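# Unload three sand cores from mould onto plywood boards

## Task

Lift three sand cores out of the mould and set them on the plywood boards next to it, then open the grippers so they rest there on their own: the long core with the rounded nose, plus the two upright cores that carry blades and stand in the mould half on the robot's right side. The other two cores must remain upright in the mould.

## Robot and tools

ROBOT. Two arms, left_arm and right_arm, each with six joints and a gripper. Joint order, always: waist, shoulder, elbow, wrist pitch, wrist yaw, wrist roll. Stated ranges (rad): waist -2.618 to 3.054, shoulder 0.000 to 3.142, elbow 0.000 to 3.142, wrist pitch -1.571 to 1.571, wrist yaw -1.571 to 1.571, wrist roll -2.094 to 2.094. A real end may sit up to 0.059 rad beyond or short of these.

FRAMES. Scene frame: origin on the table surface halfway between the nominal bases, +z up, +x away from the robot over the table, left_arm on +y. Calibrated bases: left_arm at (+0.031, +0.345, 0) m, right_arm at (+0.030, -0.335, 0) m, both nearly unrotated. So the robot's right half of the mould is the -y side. Each arm reports its end_effector_position (m) and end_effector_quat_wxyz in its own base frame; these can be off by a few cm, more at long reach. The gripper's fingers point along its +z and close along its y; the reported point lies between the pads about 1 cm behind the tips.

ROW FORMAT (shared by execute_actions and move). One flat list of 14 numbers in [-1, 1]: left_arm's six joints then its opening, then right_arm's six joints then its opening. Joint numbers are offsets, not poses: they count from the Joint targets shown in the latest result, scaled so 1.0 equals 2.224 rad for waist, shoulder and elbow and 8.485 rad for the three wrist joints. Sending 0 keeps an arm at its targets (and re-sends them). The opening is absolute: +1 fully open, -1 shut; to leave a gripper unchanged, send its current command again, since 0 means half-open.

execute_actions: actions is a list of actions; each action is a list of 1 to 15 rows, each row one control step of 1/30 s; if fewer than 15 rows are given the last one repeats. Every row in an action counts from the targets as they were when that action began, so the same offset in the next action moves further. An action that would push a joint more than 0.059 rad outside its range is rejected for both arms; a malformed action, or a first action failing that check, voids the call. An empty list just reports state. cameras: list of names, [] for none, omitted or ["all"] for both.

move: target is one row or a list of up to 15 rows, every row offset from the same starting Joint targets, sharing at most 10 s in total. speed (rad/s, 0.01 to 12.57, default 0.5) caps the joint with the longest travel; one value or one per target. blend (rad) lets the path round intermediate targets. opening_speed (per second on the -1..+1 scale, at least 0.2) makes the fingers change gradually; use a low value when squeezing fragile parts. blocking=false returns after about 0.5 s while the move continues. Joints move together, not in straight lines, and ignore obstacles and the other arm. The extra 'move:' line reports done, off_target (resting more than 0.035 rad from target), moving, held or fault, plus limits=held when steps were withheld. Neither done nor off_target tells you about contact.

wait: seconds from 0 to 10; arms hold their last command and any running move carries on. stop: brakes a running move (needs some distance). zoom_image: camera is cam_left_wrist or cam_right_wrist, region [x0, y0, x1, y1] in pixels of that camera's latest image, no larger than 504 by 504. finished_scene: scene is the current scene's number; irreversible.

CAMERAS. cam_left_wrist and cam_right_wrist, both 896x504, each riding on its arm; their poses are in that arm's base frame.

RESULTS. Joint positions and Joint velocities list each arm's six joints (rad, rad/s) then pad gap (m; 0.094 open). Joint targets are what your next offsets count from. Tool commands gives current gripper commands. grip_measured uses the opening scale; empty it reads slightly wide, on a firm grip up to about 0.064 narrower than the part. Commanding roughly 0.05 below the touch reading applies full force (about 50 to 64 N per pad). grip_effort_nm is motor effort, negative closing, not pad force. Joint torques include arm weight; joints 1 to 3 wrap at ±28 N m. 'joint sent to its limit' means a joint reached its real end; 'joint command not followed' means the clearance check altered targets. 'within noise' on velocities means the arm is still. MOTOR HOT appears at 75 °C; at 90 °C the arm folds and goes idle, at 100 °C it goes limp.

LIMITS ON MOTION. Each step a joint target may lead its measured angle by at most 0.339 rad (big joints) or 2.2 rad (wrist); targets placing the hand over 200 mm from its measured spot are scaled back. Large offsets may need several actions; tiny ones may not start. If an arm is pressing or dragged, command targets back past its measured positions.

AVOID. Dropping cores, releasing one still moving, fast impacts, hard pressing, and anything leaving the table (set nothing down off it). Keep the arms and their fingers from hitting or gripping each other. Don't hold loads or stretched poses long, to limit heating. Don't topple the two cores that stay. Objects may occasionally get a small external nudge.

Each tool is called after "Emit:" as a command line: name --argument value for each argument, lists and objects as JSON in quotes; but a table of rows of numbers goes row by row, as --pt "numbers of a row", without its own name.

## Session

Emit:
execute_actions --actions '[]'

Scene clock: 0.00 s.
left_arm: end_effector_position=(+0.3631, -0.0246, +0.2028) grip_measured=+1.000 grip_effort_nm=n/a end_effector_quat_wxyz=(+0.569, -0.059, +0.818, -0.064) | right_arm: end_effector_position=(+0.3464, +0.0127, +0.2781) grip_measured=+1.000 grip_effort_nm=n/a end_effector_quat_wxyz=(+0.512, -0.227, +0.829, +0.002)
Joint positions: left_arm=[-0.095 1.034 0.566 0.116 -0.051 -0.203 0.094] | right_arm=[-0.154 1.056 1.018 -0.499 -0.37 -0.476 0.094]
Joint velocities: within noise
Joint torques (N m): no reading
Heat: left arm: 32 °C; right arm: 36 °C.
Joint targets: left_arm=[-0.095 1.027 0.576 0.117 -0.051 -0.202] | right_arm=[-0.154 1.049 1.030 -0.497 -0.374 -0.475]
Tool commands: left_gripper/opening=+1.0 right_gripper/opening=+1.0

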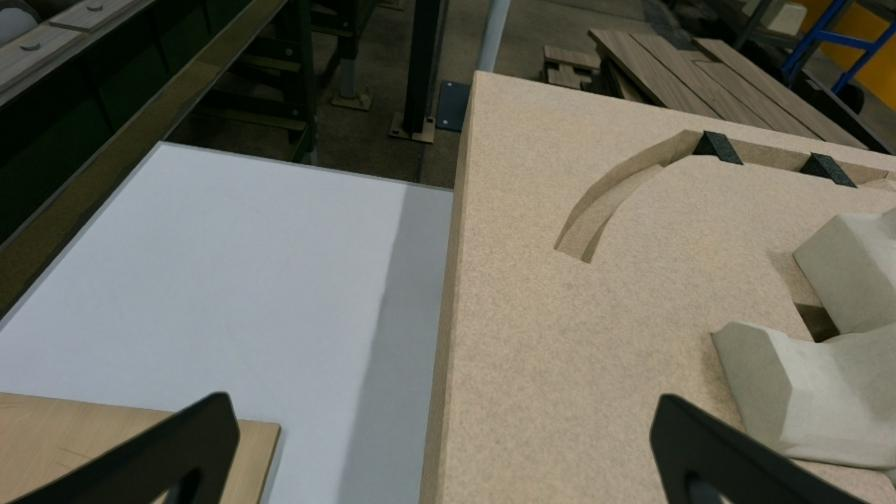

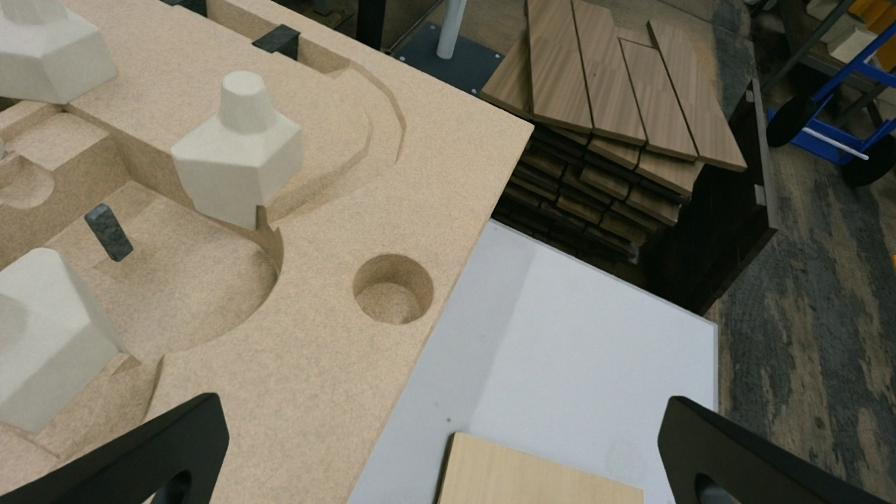

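Emit:
move --target '[-0.0922,0.1227,0.5054,-0.1906,0.006,0.0238,1,0.2041,0.1129,0.3013,-0.1182,0.0441,0.056,1]' --speed 0.8

Scene clock: 19.67 s.
left_arm: end_effector_position=(+0.2525, -0.0734, +0.2983) grip_measured=+1.000 grip_effort_nm=0.027 end_effector_quat_wxyz=(+0.229, +0.138, +0.963, -0.030) | right_arm: end_effector_position=(+0.2528, +0.0787, +0.2967) grip_measured=+1.000 grip_effort_nm=0.022 end_effector_quat_wxyz=(+0.227, -0.147, +0.962, +0.036)
Joint positions: left_arm=[-0.292 1.292 1.679 -1.492 -0.008 -0.007 0.094] | right_arm=[0.294 1.295 1.673 -1.485 -0.006 -0.008 0.094]
Joint velocities: within noise
Joint torques (N m): left_arm=[-0.53 -2.24 6.06 1.25 0.12 0.01] | right_arm=[0.55 -2.37 6.94 0.66 0.05 0.05]
Heat: left arm: 35 °C; right arm: 39 °C.
Joint targets: left_arm=[-0.300 1.299 1.700 -1.500 0.000 0.000] | right_arm=[0.300 1.300 1.700 -1.500 0.000 0.000]
move: done

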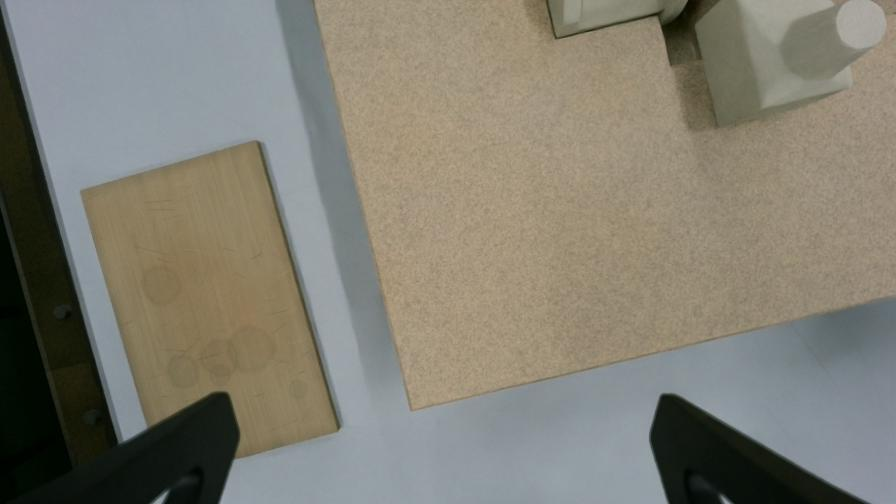

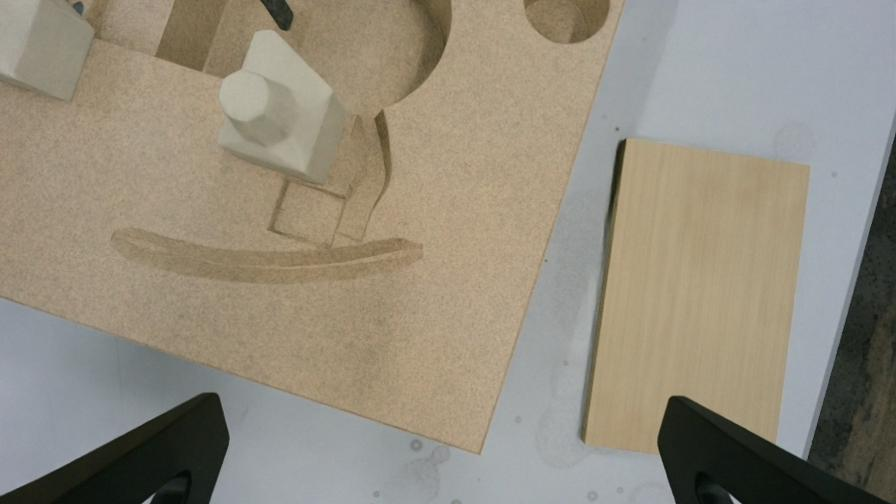

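Emit:
move --target '[-0.045,0.2698,0.2923,0,0,0,1,0.045,0.2698,0.2923,0,0,0,1]' --speed 0.8

Scene clock: 39.43 s.
left_arm: end_effector_position=(+0.3895, -0.1595, +0.3100) grip_measured=+1.000 grip_effort_nm=0.032 end_effector_quat_wxyz=(+0.247, +0.186, +0.950, -0.047) | right_arm: end_effector_position=(+0.3882, +0.1645, +0.3068) grip_measured=+1.000 grip_effort_nm=0.032 end_effector_quat_wxyz=(+0.242, -0.195, +0.949, +0.050)
Joint positions: left_arm=[-0.394 1.892 2.328 -1.498 -0.007 -0.006 0.094] | right_arm=[0.397 1.897 2.325 -1.499 -0.005 -0.007 0.094]
Joint velocities: within noise
Joint torques (N m): left_arm=[-0.47 -7.17 5.94 1.36 0.09 0.01] | right_arm=[0.53 -7.34 6.69 0.87 0.04 0.05]
Heat: left arm: 36 °C; right arm: 37 °C.
Joint targets: left_arm=[-0.401 1.899 2.350 -1.500 0.000 0.000] | right_arm=[0.401 1.900 2.350 -1.500 0.000 0.000]
move: done

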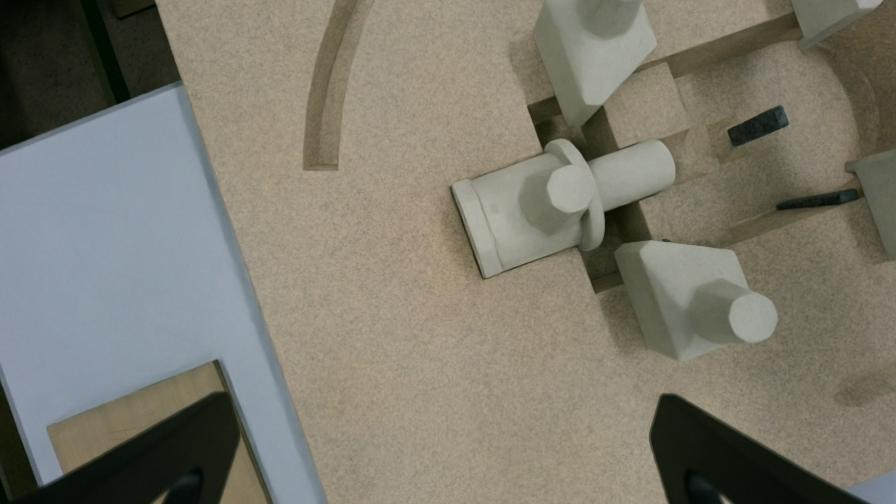

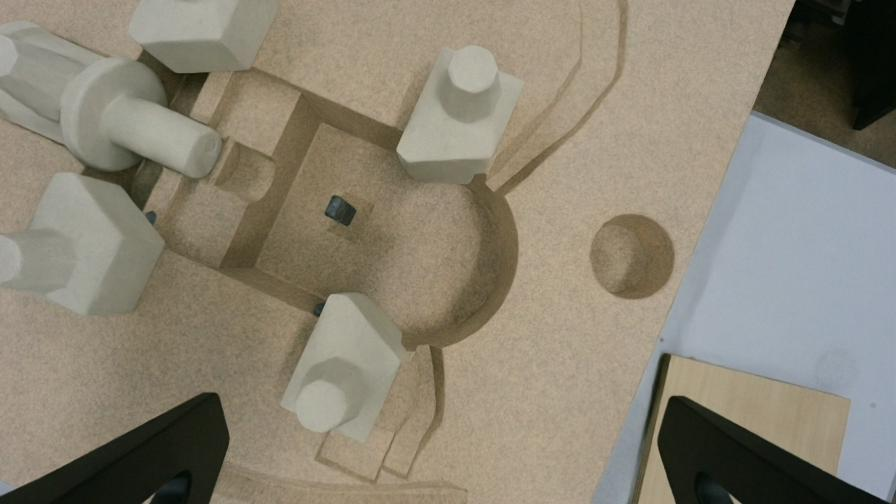

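Emit:
zoom_image --camera "cam_right_wrist" --region '[250, 20, 550, 190]'

Emit:
zoom_image --camera "cam_right_wrist" --region '[230, 270, 490, 490]'

Emit:
zoom_image --camera "cam_left_wrist" --region '[430, 0, 896, 370]'

Emit:
zoom_image --camera "cam_right_wrist" --region '[0, 0, 300, 320]'

Scaled by 1.680.

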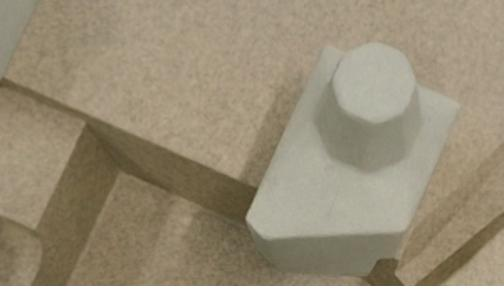

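Scaled by 1.938.

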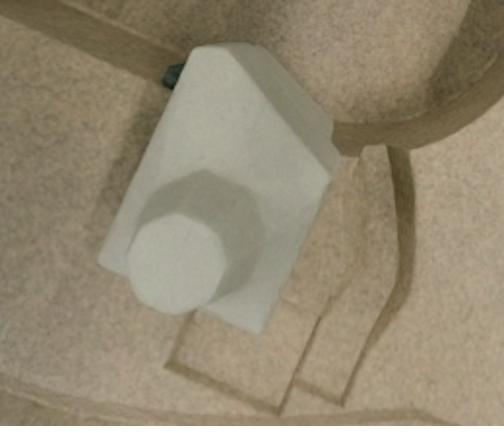

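Scaled by 1.082.

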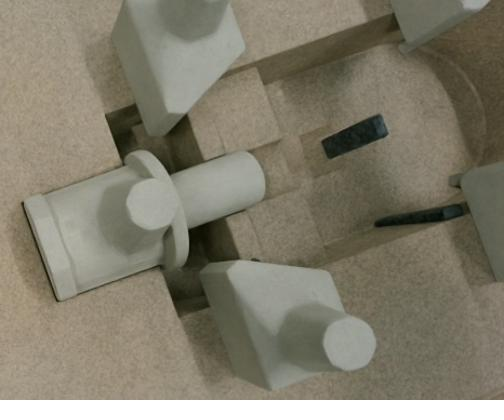

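Scaled by 1.575.

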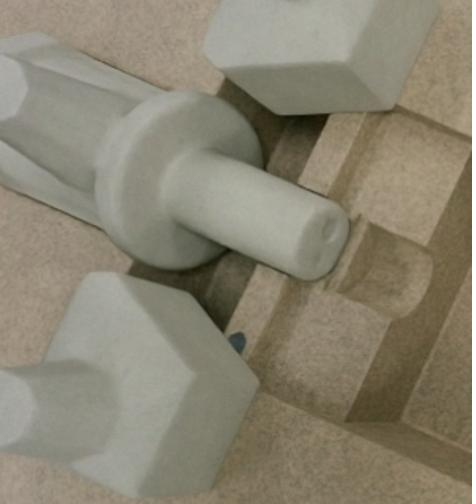

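Emit:
move --target '[0,0,0,0,0,0,1,0.067,-0.5468,-0.8836,0.1731,0,0,1]' --speed 0.9

Scene clock: 124.30 s.
left_arm: end_effector_position=(+0.3895, -0.1595, +0.3100) grip_measured=+1.000 grip_effort_nm=0.027 end_effector_quat_wxyz=(+0.247, +0.186, +0.950, -0.047) | right_arm: end_effector_position=(+0.2569, +0.1568, +0.1817) grip_measured=+1.000 grip_effort_nm=0.027 end_effector_quat_wxyz=(+0.545, -0.225, +0.794, +0.151)
Joint positions: left_arm=[-0.394 1.892 2.328 -1.498 -0.007 -0.006 0.094] | right_arm=[0.543 0.696 0.39 -0.062 -0.003 -0.007 0.094]
Joint velocities: within noise
Joint torques (N m): left_arm=[-0.49 -7.13 5.93 1.36 0.12 0.01] | right_arm=[0.61 -1.29 6.11 1.81 0.02 0.04]
Heat: left arm: 37 °C; right arm: 38 °C.
Joint targets: left_arm=[-0.401 1.899 2.350 -1.500 0.000 -0.001] | right_arm=[0.550 0.684 0.385 -0.031 0.000 0.001]
move: done

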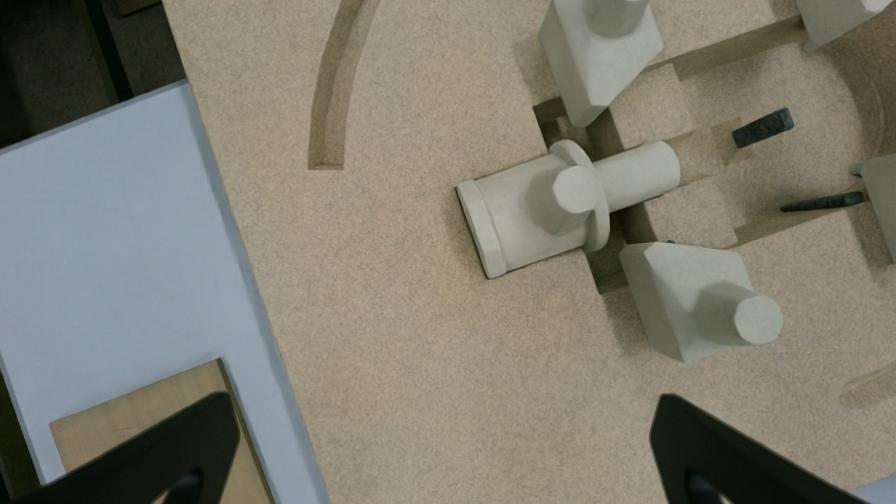

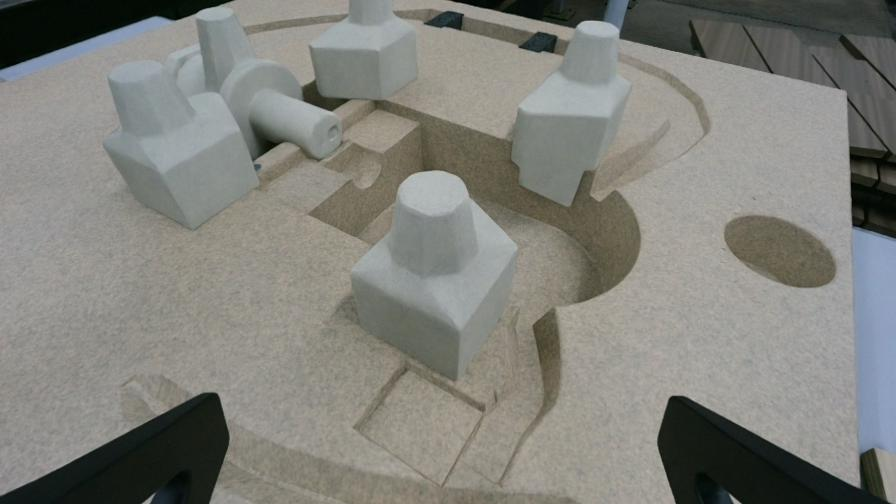

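Emit:
move --target '[0,0,0,0,0,0,1,0.0085,0.285,0.0692,0.0547,0,0,1]' --speed 0.4

Scene clock: 137.30 s.
left_arm: end_effector_position=(+0.3895, -0.1595, +0.3100) grip_measured=+1.000 grip_effort_nm=0.032 end_effector_quat_wxyz=(+0.247, +0.186, +0.950, -0.047) | right_arm: end_effector_position=(+0.3324, +0.2106, +0.1394) grip_measured=+1.000 grip_effort_nm=0.027 end_effector_quat_wxyz=(+0.527, -0.235, +0.803, +0.151)
Joint positions: left_arm=[-0.394 1.892 2.328 -1.498 -0.007 -0.006 0.094] | right_arm=[0.561 1.313 0.507 0.396 -0.002 -0.007 0.094]
Joint velocities: within noise
Joint torques (N m): left_arm=[-0.42 -7.08 5.91 1.38 0.09 0.01] | right_arm=[0.61 -3.49 8.31 1.8 0.01 0.04]
Heat: left arm: 37 °C; right arm: 38 °C.
Joint targets: left_arm=[-0.401 1.899 2.350 -1.500 0.000 -0.001] | right_arm=[0.568 1.318 0.539 0.433 0.000 0.001]
move: off_target (right_arm); right_arm: the wrist pitch is farthest, 0.037 rad from its target

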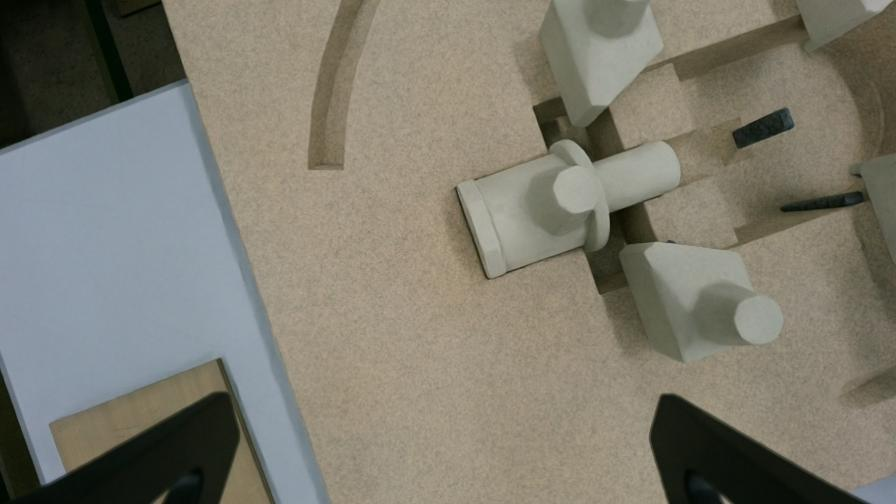

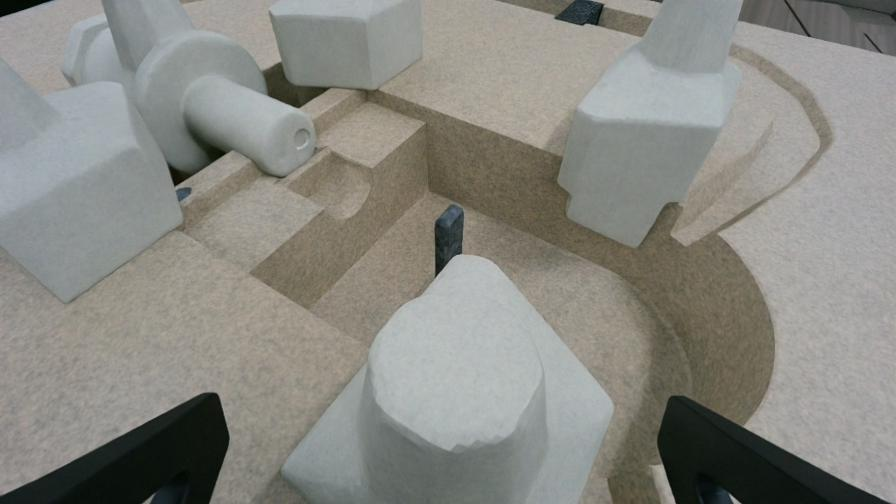

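Emit:
move --pt "0 0 0 0 0 0 1 0 0 0.009 0 0 0 1" --pt "0 0 0 0 0 0 1 0 0 0.009 0 0 0 -0.5" --speed 0.4 --opening_speed 1.0 --cameras '["cam_right_wrist"]'

Scene clock: 143.57 s.
left_arm: end_effector_position=(+0.3895, -0.1595, +0.3100) grip_measured=+1.000 grip_effort_nm=0.032 end_effector_quat_wxyz=(+0.247, +0.186, +0.950, -0.047) | right_arm: end_effector_position=(+0.3378, +0.2132, +0.1514) grip_measured=-0.263 grip_effort_nm=-0.999 end_effector_quat_wxyz=(+0.540, -0.231, +0.795, +0.153)
Joint positions: left_arm=[-0.394 1.892 2.328 -1.498 -0.007 -0.006 0.094] | right_arm=[0.561 1.313 0.529 0.405 0.002 -0.006 0.035]
Joint velocities: within noise
Joint torques (N m): left_arm=[-0.49 -7.04 5.97 1.36 0.08 0] | right_arm=[0.62 -3.54 8.17 1.76 -0.02 0.03]
Heat: left arm: 37 °C; right arm: 40 °C.
Joint targets: left_arm=[-0.401 1.899 2.350 -1.500 0.000 -0.001] | right_arm=[0.568 1.318 0.559 0.433 0.000 0.001]
move: done
Images, in order (width x height): cam_right_wrist 896x504.

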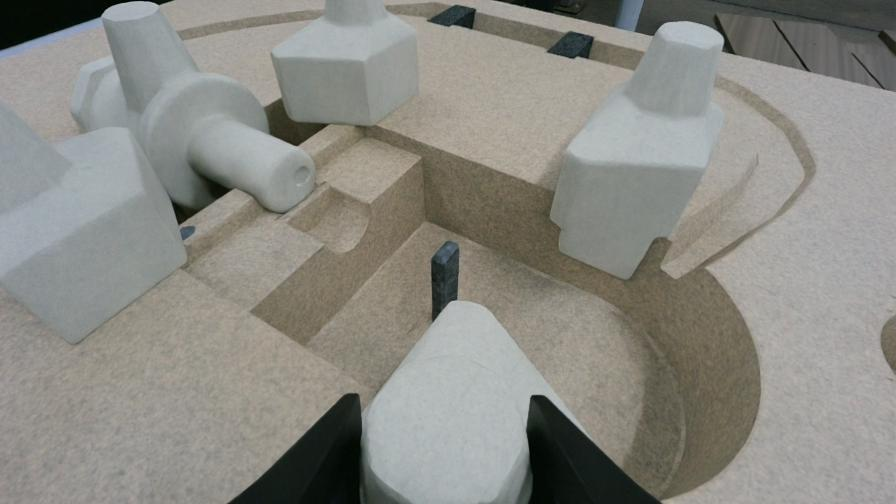

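Emit:
move --pt "0 0 0 0 0 0 1 0 -0.0317 0.039 -0.0185 0 0 -0.5" --pt "0 0 0 0 0 0 1 0 -0.0519 0.0828 -0.0353 0 0 -0.5" --pt "0 0 0 0 0 0 1 0 -0.0656 0.1825 -0.065 0 0 -0.5" --speed 0.2 --blend 0.03

Scene clock: 155.17 s.
left_arm: end_effector_position=(+0.3895, -0.1595, +0.3100) grip_measured=+1.000 grip_effort_nm=0.032 end_effector_quat_wxyz=(+0.247, +0.186, +0.950, -0.047) | right_arm: end_effector_position=(+0.3365, +0.2123, +0.2320) grip_measured=-0.265 grip_effort_nm=-1.004 end_effector_quat_wxyz=(+0.493, -0.240, +0.825, +0.140)
Joint positions: left_arm=[-0.394 1.892 2.328 -1.498 -0.007 -0.006 0.094] | right_arm=[0.561 1.212 0.909 -0.191 0.002 -0.006 0.035]
Joint velocities: within noise
Joint torques (N m): left_arm=[-0.5 -6.98 5.91 1.37 0.1 0] | right_arm=[0.61 -7.06 10.91 2.18 -0.03 0.04]
Heat: left arm: 37 °C; right arm: 41 °C.
Joint targets: left_arm=[-0.401 1.899 2.350 -1.500 0.000 -0.001] | right_arm=[0.568 1.172 0.965 -0.118 0.000 0.001]
move: off_target (right_arm); right_arm: the wrist pitch is farthest, 0.073 rad from its target

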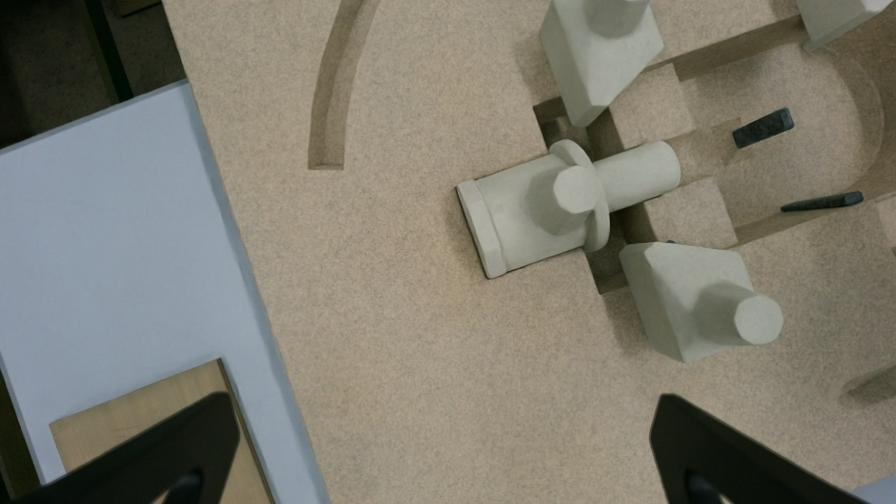

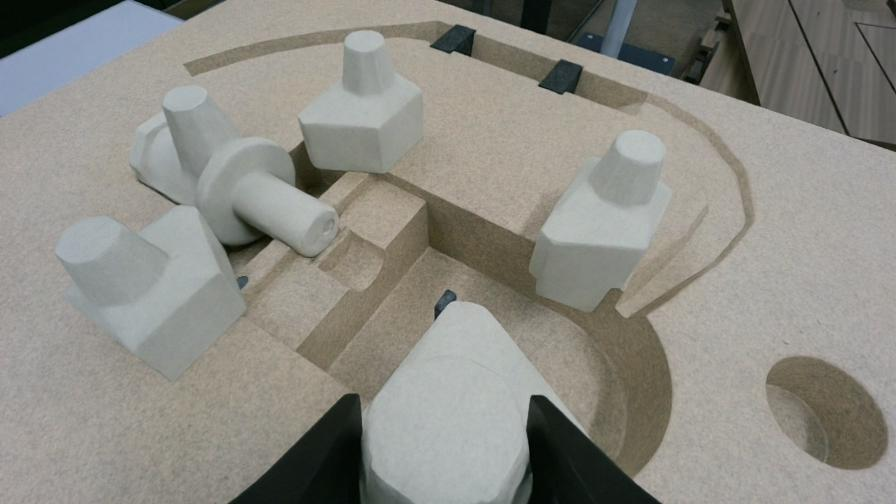

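Emit:
move --target '[-0.2469,-0.4492,-0.5171,0.1002,0,0,1,0,0,0.09,-0.0118,0,0,-0.5]' --speed 0.6

Scene clock: 166.53 s.
left_arm: end_effector_position=(+0.1814, -0.2466, +0.3673) grip_measured=+1.000 grip_effort_nm=0.027 end_effector_quat_wxyz=(+0.504, +0.371, +0.736, -0.257) | right_arm: end_effector_position=(+0.3436, +0.2167, +0.3030) grip_measured=-0.265 grip_effort_nm=-1.004 end_effector_quat_wxyz=(+0.532, -0.233, +0.800, +0.151)
Joint positions: left_arm=[-0.942 0.91 1.21 -0.669 -0.004 -0.006 0.094] | right_arm=[0.561 1.212 1.108 -0.295 0.002 -0.006 0.035]
Joint velocities: within noise
Joint torques (N m): left_arm=[-0.57 -1.44 4.44 2.37 0.07 0] | right_arm=[0.62 -7.04 11.04 2.24 -0.03 0.03]
Heat: left arm: 37 °C; right arm: 43 °C.
Joint targets: left_arm=[-0.950 0.900 1.200 -0.650 0.000 -0.001] | right_arm=[0.568 1.172 1.165 -0.219 0.000 0.001]
move: off_target (right_arm); right_arm: the wrist pitch is farthest, 0.077 rad from its target

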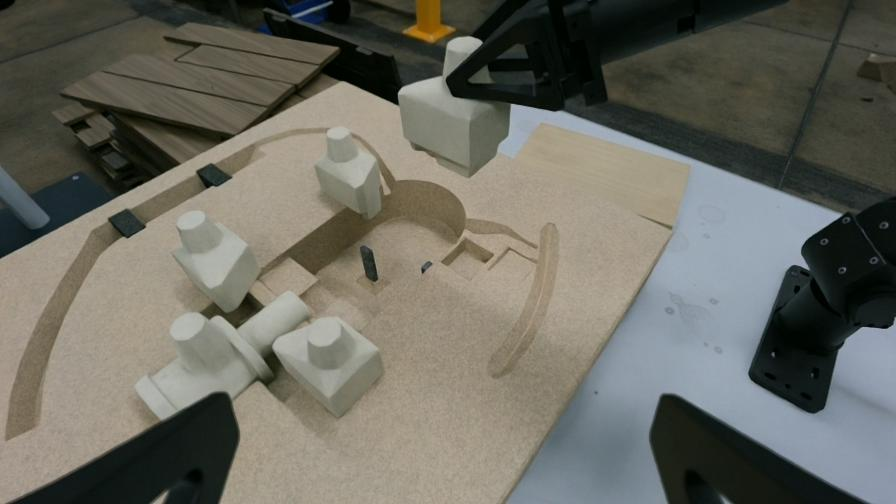

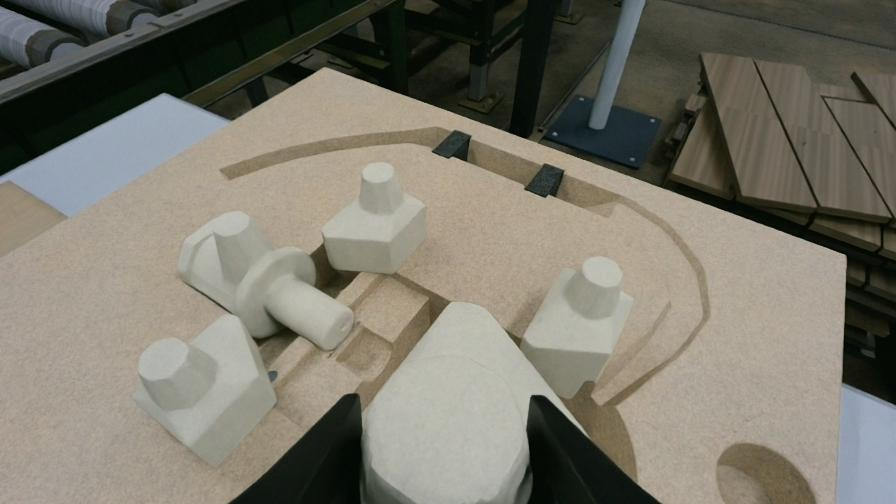

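Emit:
zoom_image --camera "cam_left_wrist" --region '[340, 0, 640, 260]'

Scaled by 1.680.

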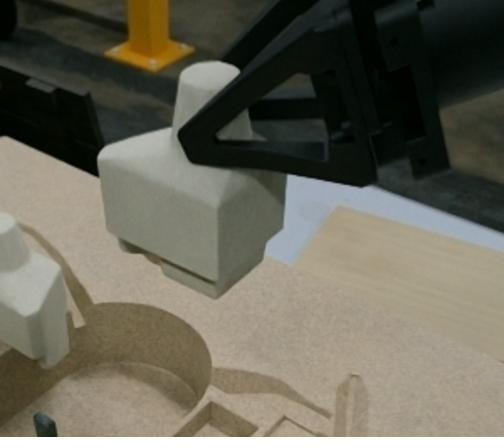

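Emit:
zoom_image --camera "cam_left_wrist" --region '[340, 150, 600, 300]'

Scaled by 1.938.

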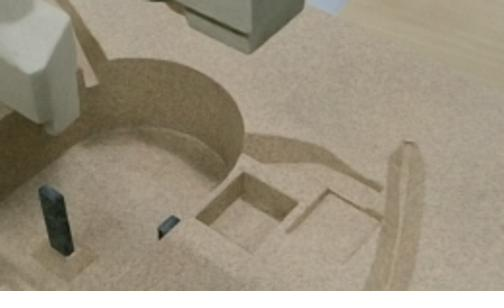

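Emit:
move --target '[0,-0.1048,-0.4505,0.1437,0,0,1,0,0,0,0,0,0,-0.5]' --speed 0.6 --cameras '["cam_left_wrist"]'

Emit:
zoom_image --camera "cam_left_wrist" --region '[340, 0, 640, 260]'

Scene clock: 200.87 s.
left_arm: end_effector_position=(+0.1827, -0.2485, +0.2422) grip_measured=+1.000 grip_effort_nm=0.032 end_effector_quat_wxyz=(+0.650, +0.307, +0.610, -0.332) | right_arm: end_effector_position=(+0.3435, +0.2167, +0.3028) grip_measured=-0.265 grip_effort_nm=-1.004 end_effector_quat_wxyz=(+0.531, -0.233, +0.801, +0.150)
Joint positions: left_arm=[-0.942 0.683 0.205 0.545 -0.004 -0.006 0.094] | right_arm=[0.561 1.212 1.108 -0.296 0.002 -0.006 0.035]
Joint velocities: within noise
Joint torques (N m): left_arm=[-0.51 -1.17 5.3 2.44 0.06 0] | right_arm=[0.62 -7.05 11.02 2.23 -0.03 0.04]
Heat: left arm: 41 °C; right arm: 50 °C.
Joint targets: left_arm=[-0.950 0.667 0.198 0.569 0.000 -0.001] | right_arm=[0.568 1.172 1.165 -0.218 0.000 0.001]
move: off_target (right_arm); right_arm: the wrist pitch is farthest, 0.077 rad from its target
Images, in order (width x height): cam_left_wrist 896x504.

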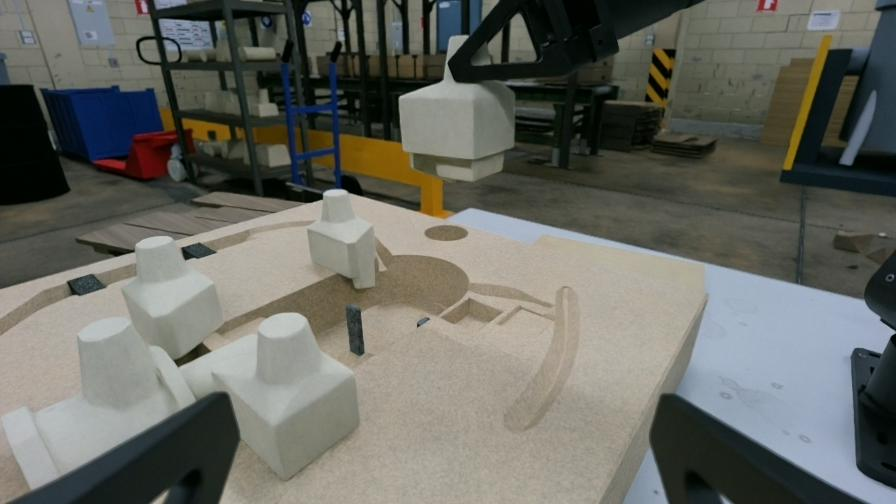

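Scaled by 1.680.

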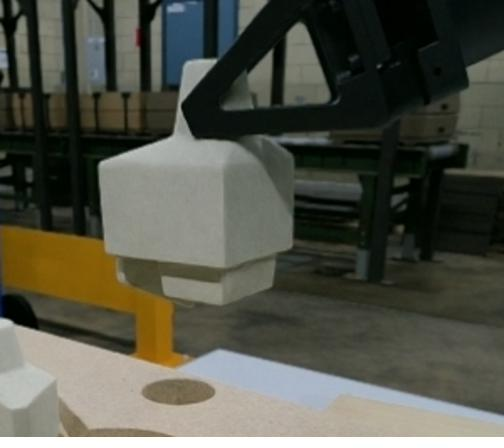

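Emit:
move --pt "0 0 0 0 0 0 1 -0.3948 0 0 0 0 0 -0.5" --pt "0 0 0 0 0 0 1 -0.3948 -0.0187 -0.2091 0.0481 0 0 -0.5" --speed 0.6 --blend 0.1

Scene clock: 212.80 s.
left_arm: end_effector_position=(+0.1827, -0.2484, +0.2426) grip_measured=+1.000 grip_effort_nm=0.032 end_effector_quat_wxyz=(+0.651, +0.307, +0.610, -0.332) | right_arm: end_effector_position=(+0.3718, -0.1169, +0.2017) grip_measured=-0.265 grip_effort_nm=-1.004 end_effector_quat_wxyz=(+0.542, +0.126, +0.826, -0.087)
Joint positions: left_arm=[-0.942 0.683 0.205 0.546 -0.004 -0.006 0.094] | right_arm=[-0.305 1.17 0.685 0.076 0.005 -0.005 0.035]
Joint velocities: within noise
Joint torques (N m): left_arm=[-0.5 -1.17 5.34 2.44 0.06 -0.01] | right_arm=[-0.4 -6.6 7.51 2.57 -0.06 0.03]
Heat: left arm: 42 °C; right arm: 51 °C.
Joint targets: left_arm=[-0.950 0.667 0.198 0.569 0.000 -0.001] | right_arm=[-0.310 1.131 0.700 0.190 0.000 0.001]
move: off_target (right_arm); right_arm: the wrist pitch is farthest, 0.114 rad from its target

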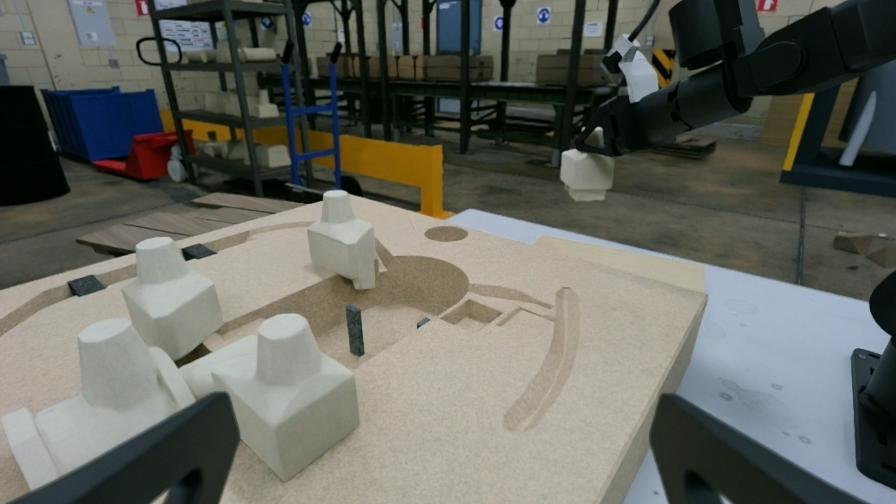

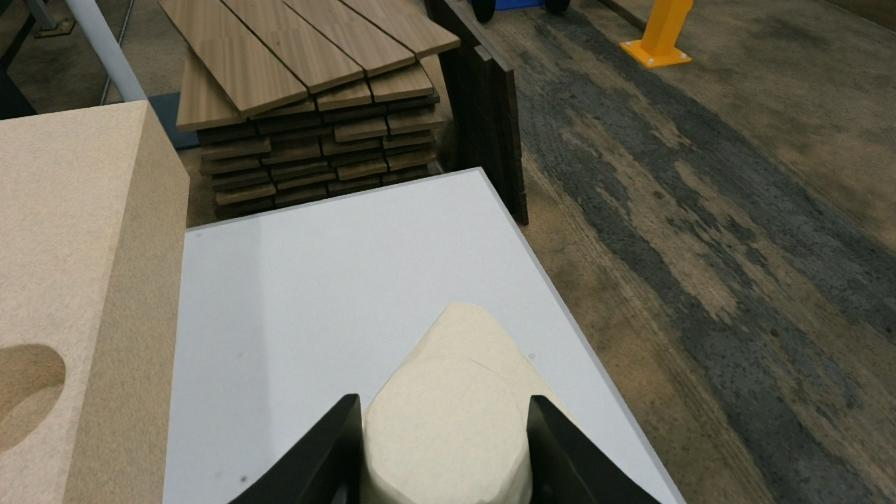

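Emit:
move --target '[0,0,0,0,0,0,1,0,0.0895,-0.1192,0.0542,0,0,-0.5]' --speed 0.3 --cameras '["cam_left_wrist"]'

Emit:
zoom_image --camera "cam_left_wrist" --region '[500, 60, 750, 280]'

Scene clock: 217.70 s.
left_arm: end_effector_position=(+0.1827, -0.2484, +0.2426) grip_measured=+1.000 grip_effort_nm=0.032 end_effector_quat_wxyz=(+0.651, +0.307, +0.610, -0.332) | right_arm: end_effector_position=(+0.3690, -0.1160, +0.1256) grip_measured=-0.265 grip_effort_nm=-1.004 end_effector_quat_wxyz=(+0.553, +0.125, +0.819, -0.088)
Joint positions: left_arm=[-0.942 0.683 0.205 0.546 -0.004 -0.006 0.094] | right_arm=[-0.305 1.337 0.425 0.53 0.005 -0.005 0.035]
Joint velocities: within noise
Joint torques (N m): left_arm=[-0.53 -1.2 5.31 2.46 0.06 0.02] | right_arm=[-0.43 -4.33 6.17 2.64 -0.06 0.03]
Heat: left arm: 42 °C; right arm: 52 °C.
Joint targets: left_arm=[-0.950 0.667 0.198 0.569 0.000 -0.001] | right_arm=[-0.310 1.330 0.435 0.650 0.000 0.001]
move: off_target (right_arm); right_arm: the wrist pitch is farthest, 0.120 rad from its target
Images, in order (width x height): cam_left_wrist 896x504.

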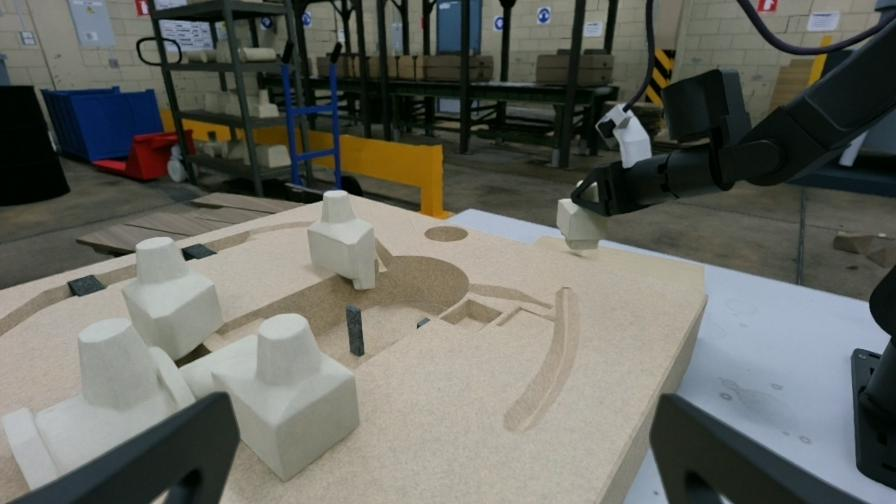

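Scaled by 2.016.

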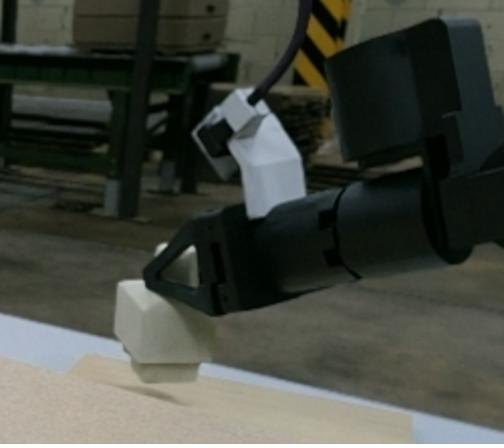

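Emit:
move --target '[0,0,0,0,0,0,1,0,0.053,-0.026,0.0207,0,0,-0.5]' --speed 0.15 --cameras '["cam_left_wrist"]'

Emit:
zoom_image --camera "cam_left_wrist" --region '[500, 140, 690, 290]'

Scene clock: 222.50 s.
left_arm: end_effector_position=(+0.1827, -0.2484, +0.2426) grip_measured=+1.000 grip_effort_nm=0.032 end_effector_quat_wxyz=(+0.651, +0.307, +0.610, -0.332) | right_arm: end_effector_position=(+0.3741, -0.1177, +0.1129) grip_measured=-0.265 grip_effort_nm=-1.004 end_effector_quat_wxyz=(+0.573, +0.123, +0.805, -0.092)
Joint positions: left_arm=[-0.942 0.683 0.205 0.546 -0.004 -0.006 0.094] | right_arm=[-0.305 1.447 0.376 0.738 0.005 -0.005 0.035]
Joint velocities: within noise
Joint torques (N m): left_arm=[-0.5 -1.21 5.23 2.45 0.04 0.02] | right_arm=[-0.4 -4.08 4.96 2.38 -0.07 0.02]
Heat: left arm: 42 °C; right arm: 53 °C.
Joint targets: left_arm=[-0.950 0.667 0.198 0.569 0.000 -0.001] | right_arm=[-0.310 1.448 0.377 0.825 0.000 0.001]
move: off_target (right_arm); right_arm: the wrist pitch is farthest, 0.088 rad from its target
Images, in order (width x height): cam_left_wrist 896x504.

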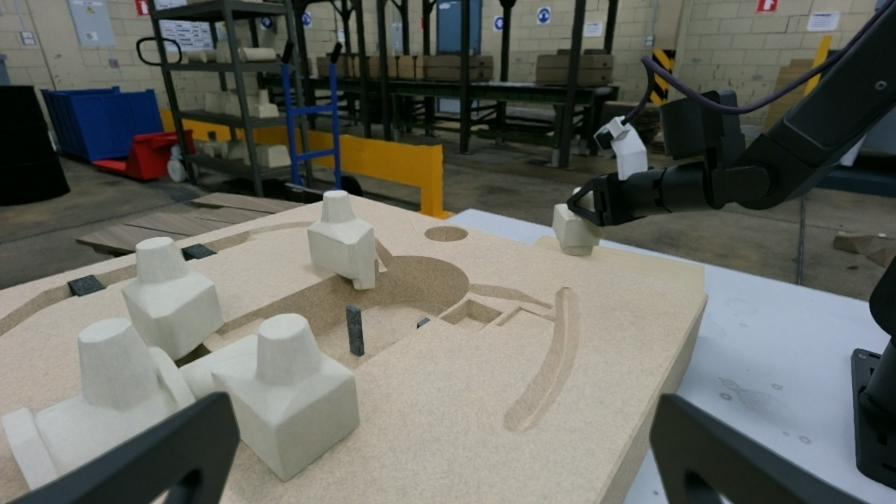

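Scaled by 2.653.

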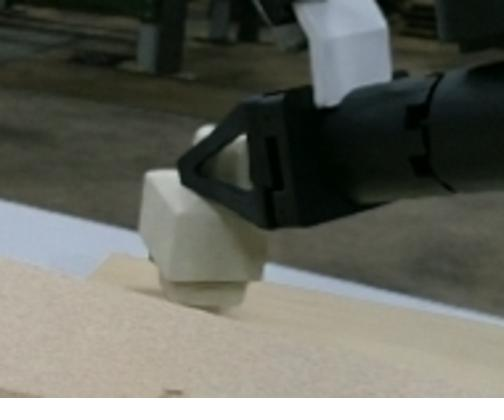

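Emit:
move --target '[0,0,0,0,0,0,1,0,0.0274,-0.0112,0.0054,0,0,-0.5]' --speed 0.1 --cameras '["cam_left_wrist"]'

Emit:
zoom_image --camera "cam_left_wrist" --region '[500, 140, 690, 290]'

Scene clock: 230.20 s.
left_arm: end_effector_position=(+0.1827, -0.2484, +0.2426) grip_measured=+1.000 grip_effort_nm=0.032 end_effector_quat_wxyz=(+0.651, +0.307, +0.610, -0.332) | right_arm: end_effector_position=(+0.3765, -0.1190, +0.1100) grip_measured=-0.265 grip_effort_nm=-1.009 end_effector_quat_wxyz=(+0.585, +0.122, +0.796, -0.095)
Joint positions: left_arm=[-0.942 0.683 0.205 0.546 -0.004 -0.006 0.094] | right_arm=[-0.305 1.5 0.357 0.84 0.008 -0.006 0.035]
Joint velocities: within noise
Joint torques (N m): left_arm=[-0.38 -1.2 5.35 2.46 0.08 0] | right_arm=[-0.4 -3.64 4.27 1.82 -0.1 0.04]
Heat: left arm: 43 °C; right arm: 53 °C.
Joint targets: left_arm=[-0.950 0.667 0.198 0.569 0.000 -0.001] | right_arm=[-0.310 1.509 0.352 0.871 0.000 0.000]
move: done
Images, in order (width x height): cam_left_wrist 896x504.

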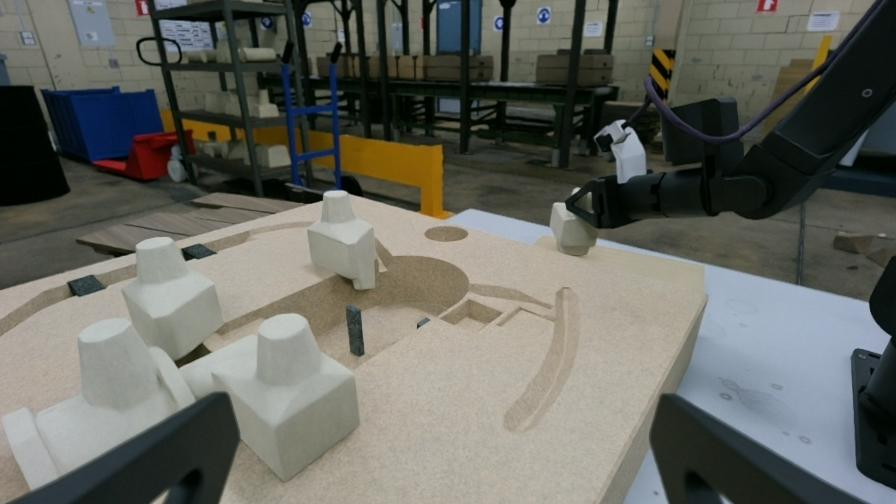

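Scaled by 2.653.

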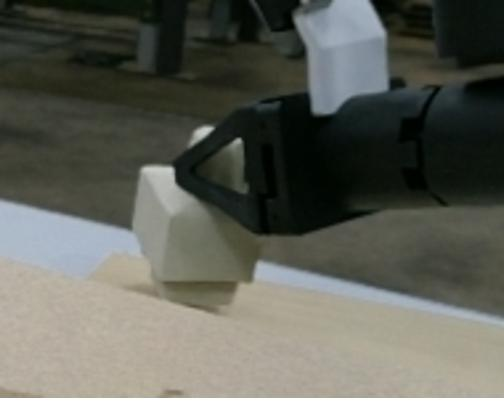

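Emit:
move --target '[0,0,0,0,0,0,1,0,-0.0261,0.0108,-0.0191,0,0,-0.5]' --speed 0.1 --cameras '["cam_left_wrist"]'

Emit:
zoom_image --camera "cam_left_wrist" --region '[500, 140, 690, 290]'

Scene clock: 239.90 s.
left_arm: end_effector_position=(+0.1827, -0.2484, +0.2426) grip_measured=+1.000 grip_effort_nm=0.032 end_effector_quat_wxyz=(+0.651, +0.307, +0.610, -0.332) | right_arm: end_effector_position=(+0.3729, -0.1175, +0.1070) grip_measured=-0.265 grip_effort_nm=-1.009 end_effector_quat_wxyz=(+0.571, +0.123, +0.807, -0.092)
Joint positions: left_arm=[-0.942 0.683 0.205 0.546 -0.004 -0.006 0.094] | right_arm=[-0.305 1.467 0.363 0.765 0.006 -0.006 0.035]
Joint velocities: within noise
Joint torques (N m): left_arm=[-0.5 -1.28 5.24 2.43 0.07 0] | right_arm=[-0.39 -5.56 5.76 0.98 -0.07 0.04]
Heat: left arm: 43 °C; right arm: 50 °C.
Joint targets: left_arm=[-0.950 0.667 0.198 0.569 0.000 -0.001] | right_arm=[-0.310 1.451 0.376 0.709 0.000 0.001]
move: off_target (right_arm); right_arm: the wrist pitch is farthest, 0.057 rad from its target
Images, in order (width x height): cam_left_wrist 896x504.

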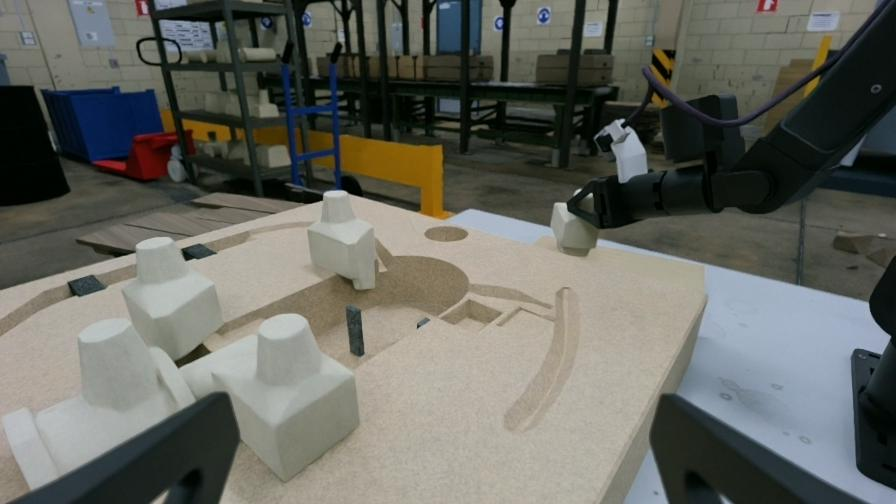

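Scaled by 2.653.

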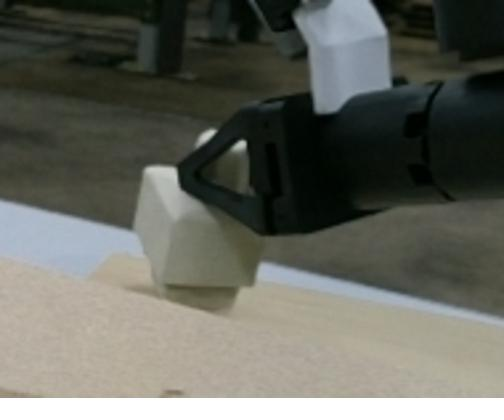

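Emit:
move --target '[0,0,0,0,0,0,1,0,-0.0157,0.0067,-0.007,0,0,-0.5]' --speed 0.1 --cameras '["cam_left_wrist"]'

Emit:
zoom_image --camera "cam_left_wrist" --region '[500, 140, 690, 290]'

Scene clock: 247.23 s.
left_arm: end_effector_position=(+0.1827, -0.2484, +0.2426) grip_measured=+1.000 grip_effort_nm=0.037 end_effector_quat_wxyz=(+0.651, +0.307, +0.610, -0.332) | right_arm: end_effector_position=(+0.3708, -0.1168, +0.1079) grip_measured=-0.265 grip_effort_nm=-1.004 end_effector_quat_wxyz=(+0.561, +0.124, +0.814, -0.091)
Joint positions: left_arm=[-0.942 0.683 0.205 0.546 -0.004 -0.006 0.094] | right_arm=[-0.305 1.434 0.376 0.696 0.006 -0.007 0.035]
Joint velocities: within noise
Joint torques (N m): left_arm=[-0.53 -1.29 5.35 2.44 0.07 0.01] | right_arm=[-0.42 -5.59 6.15 1.12 -0.06 0.05]
Heat: left arm: 44 °C; right arm: 48 °C.
Joint targets: left_arm=[-0.950 0.667 0.198 0.569 0.000 -0.001] | right_arm=[-0.310 1.415 0.391 0.649 0.000 0.001]
move: off_target (right_arm); right_arm: the wrist pitch is farthest, 0.046 rad from its target
Images, in order (width x height): cam_left_wrist 896x504.

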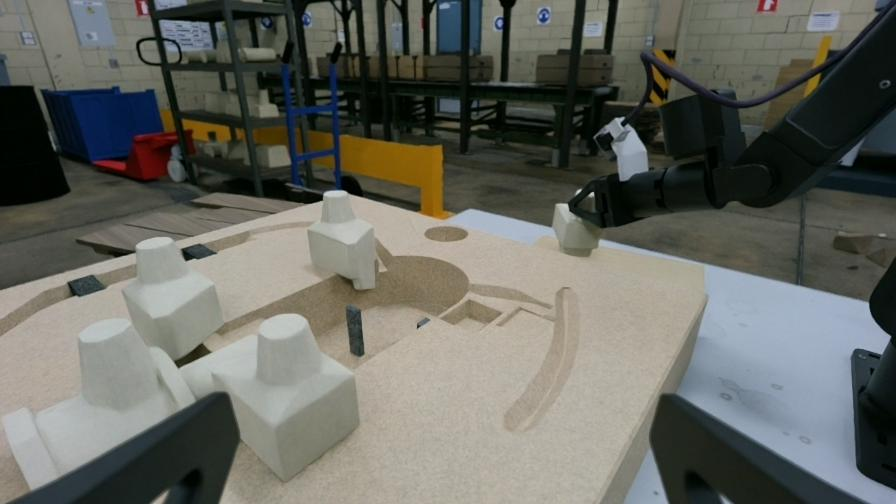

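Scaled by 2.653.

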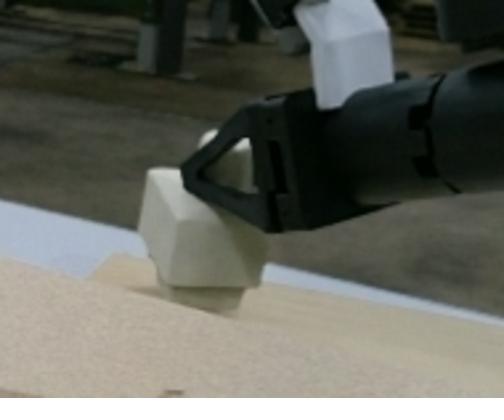

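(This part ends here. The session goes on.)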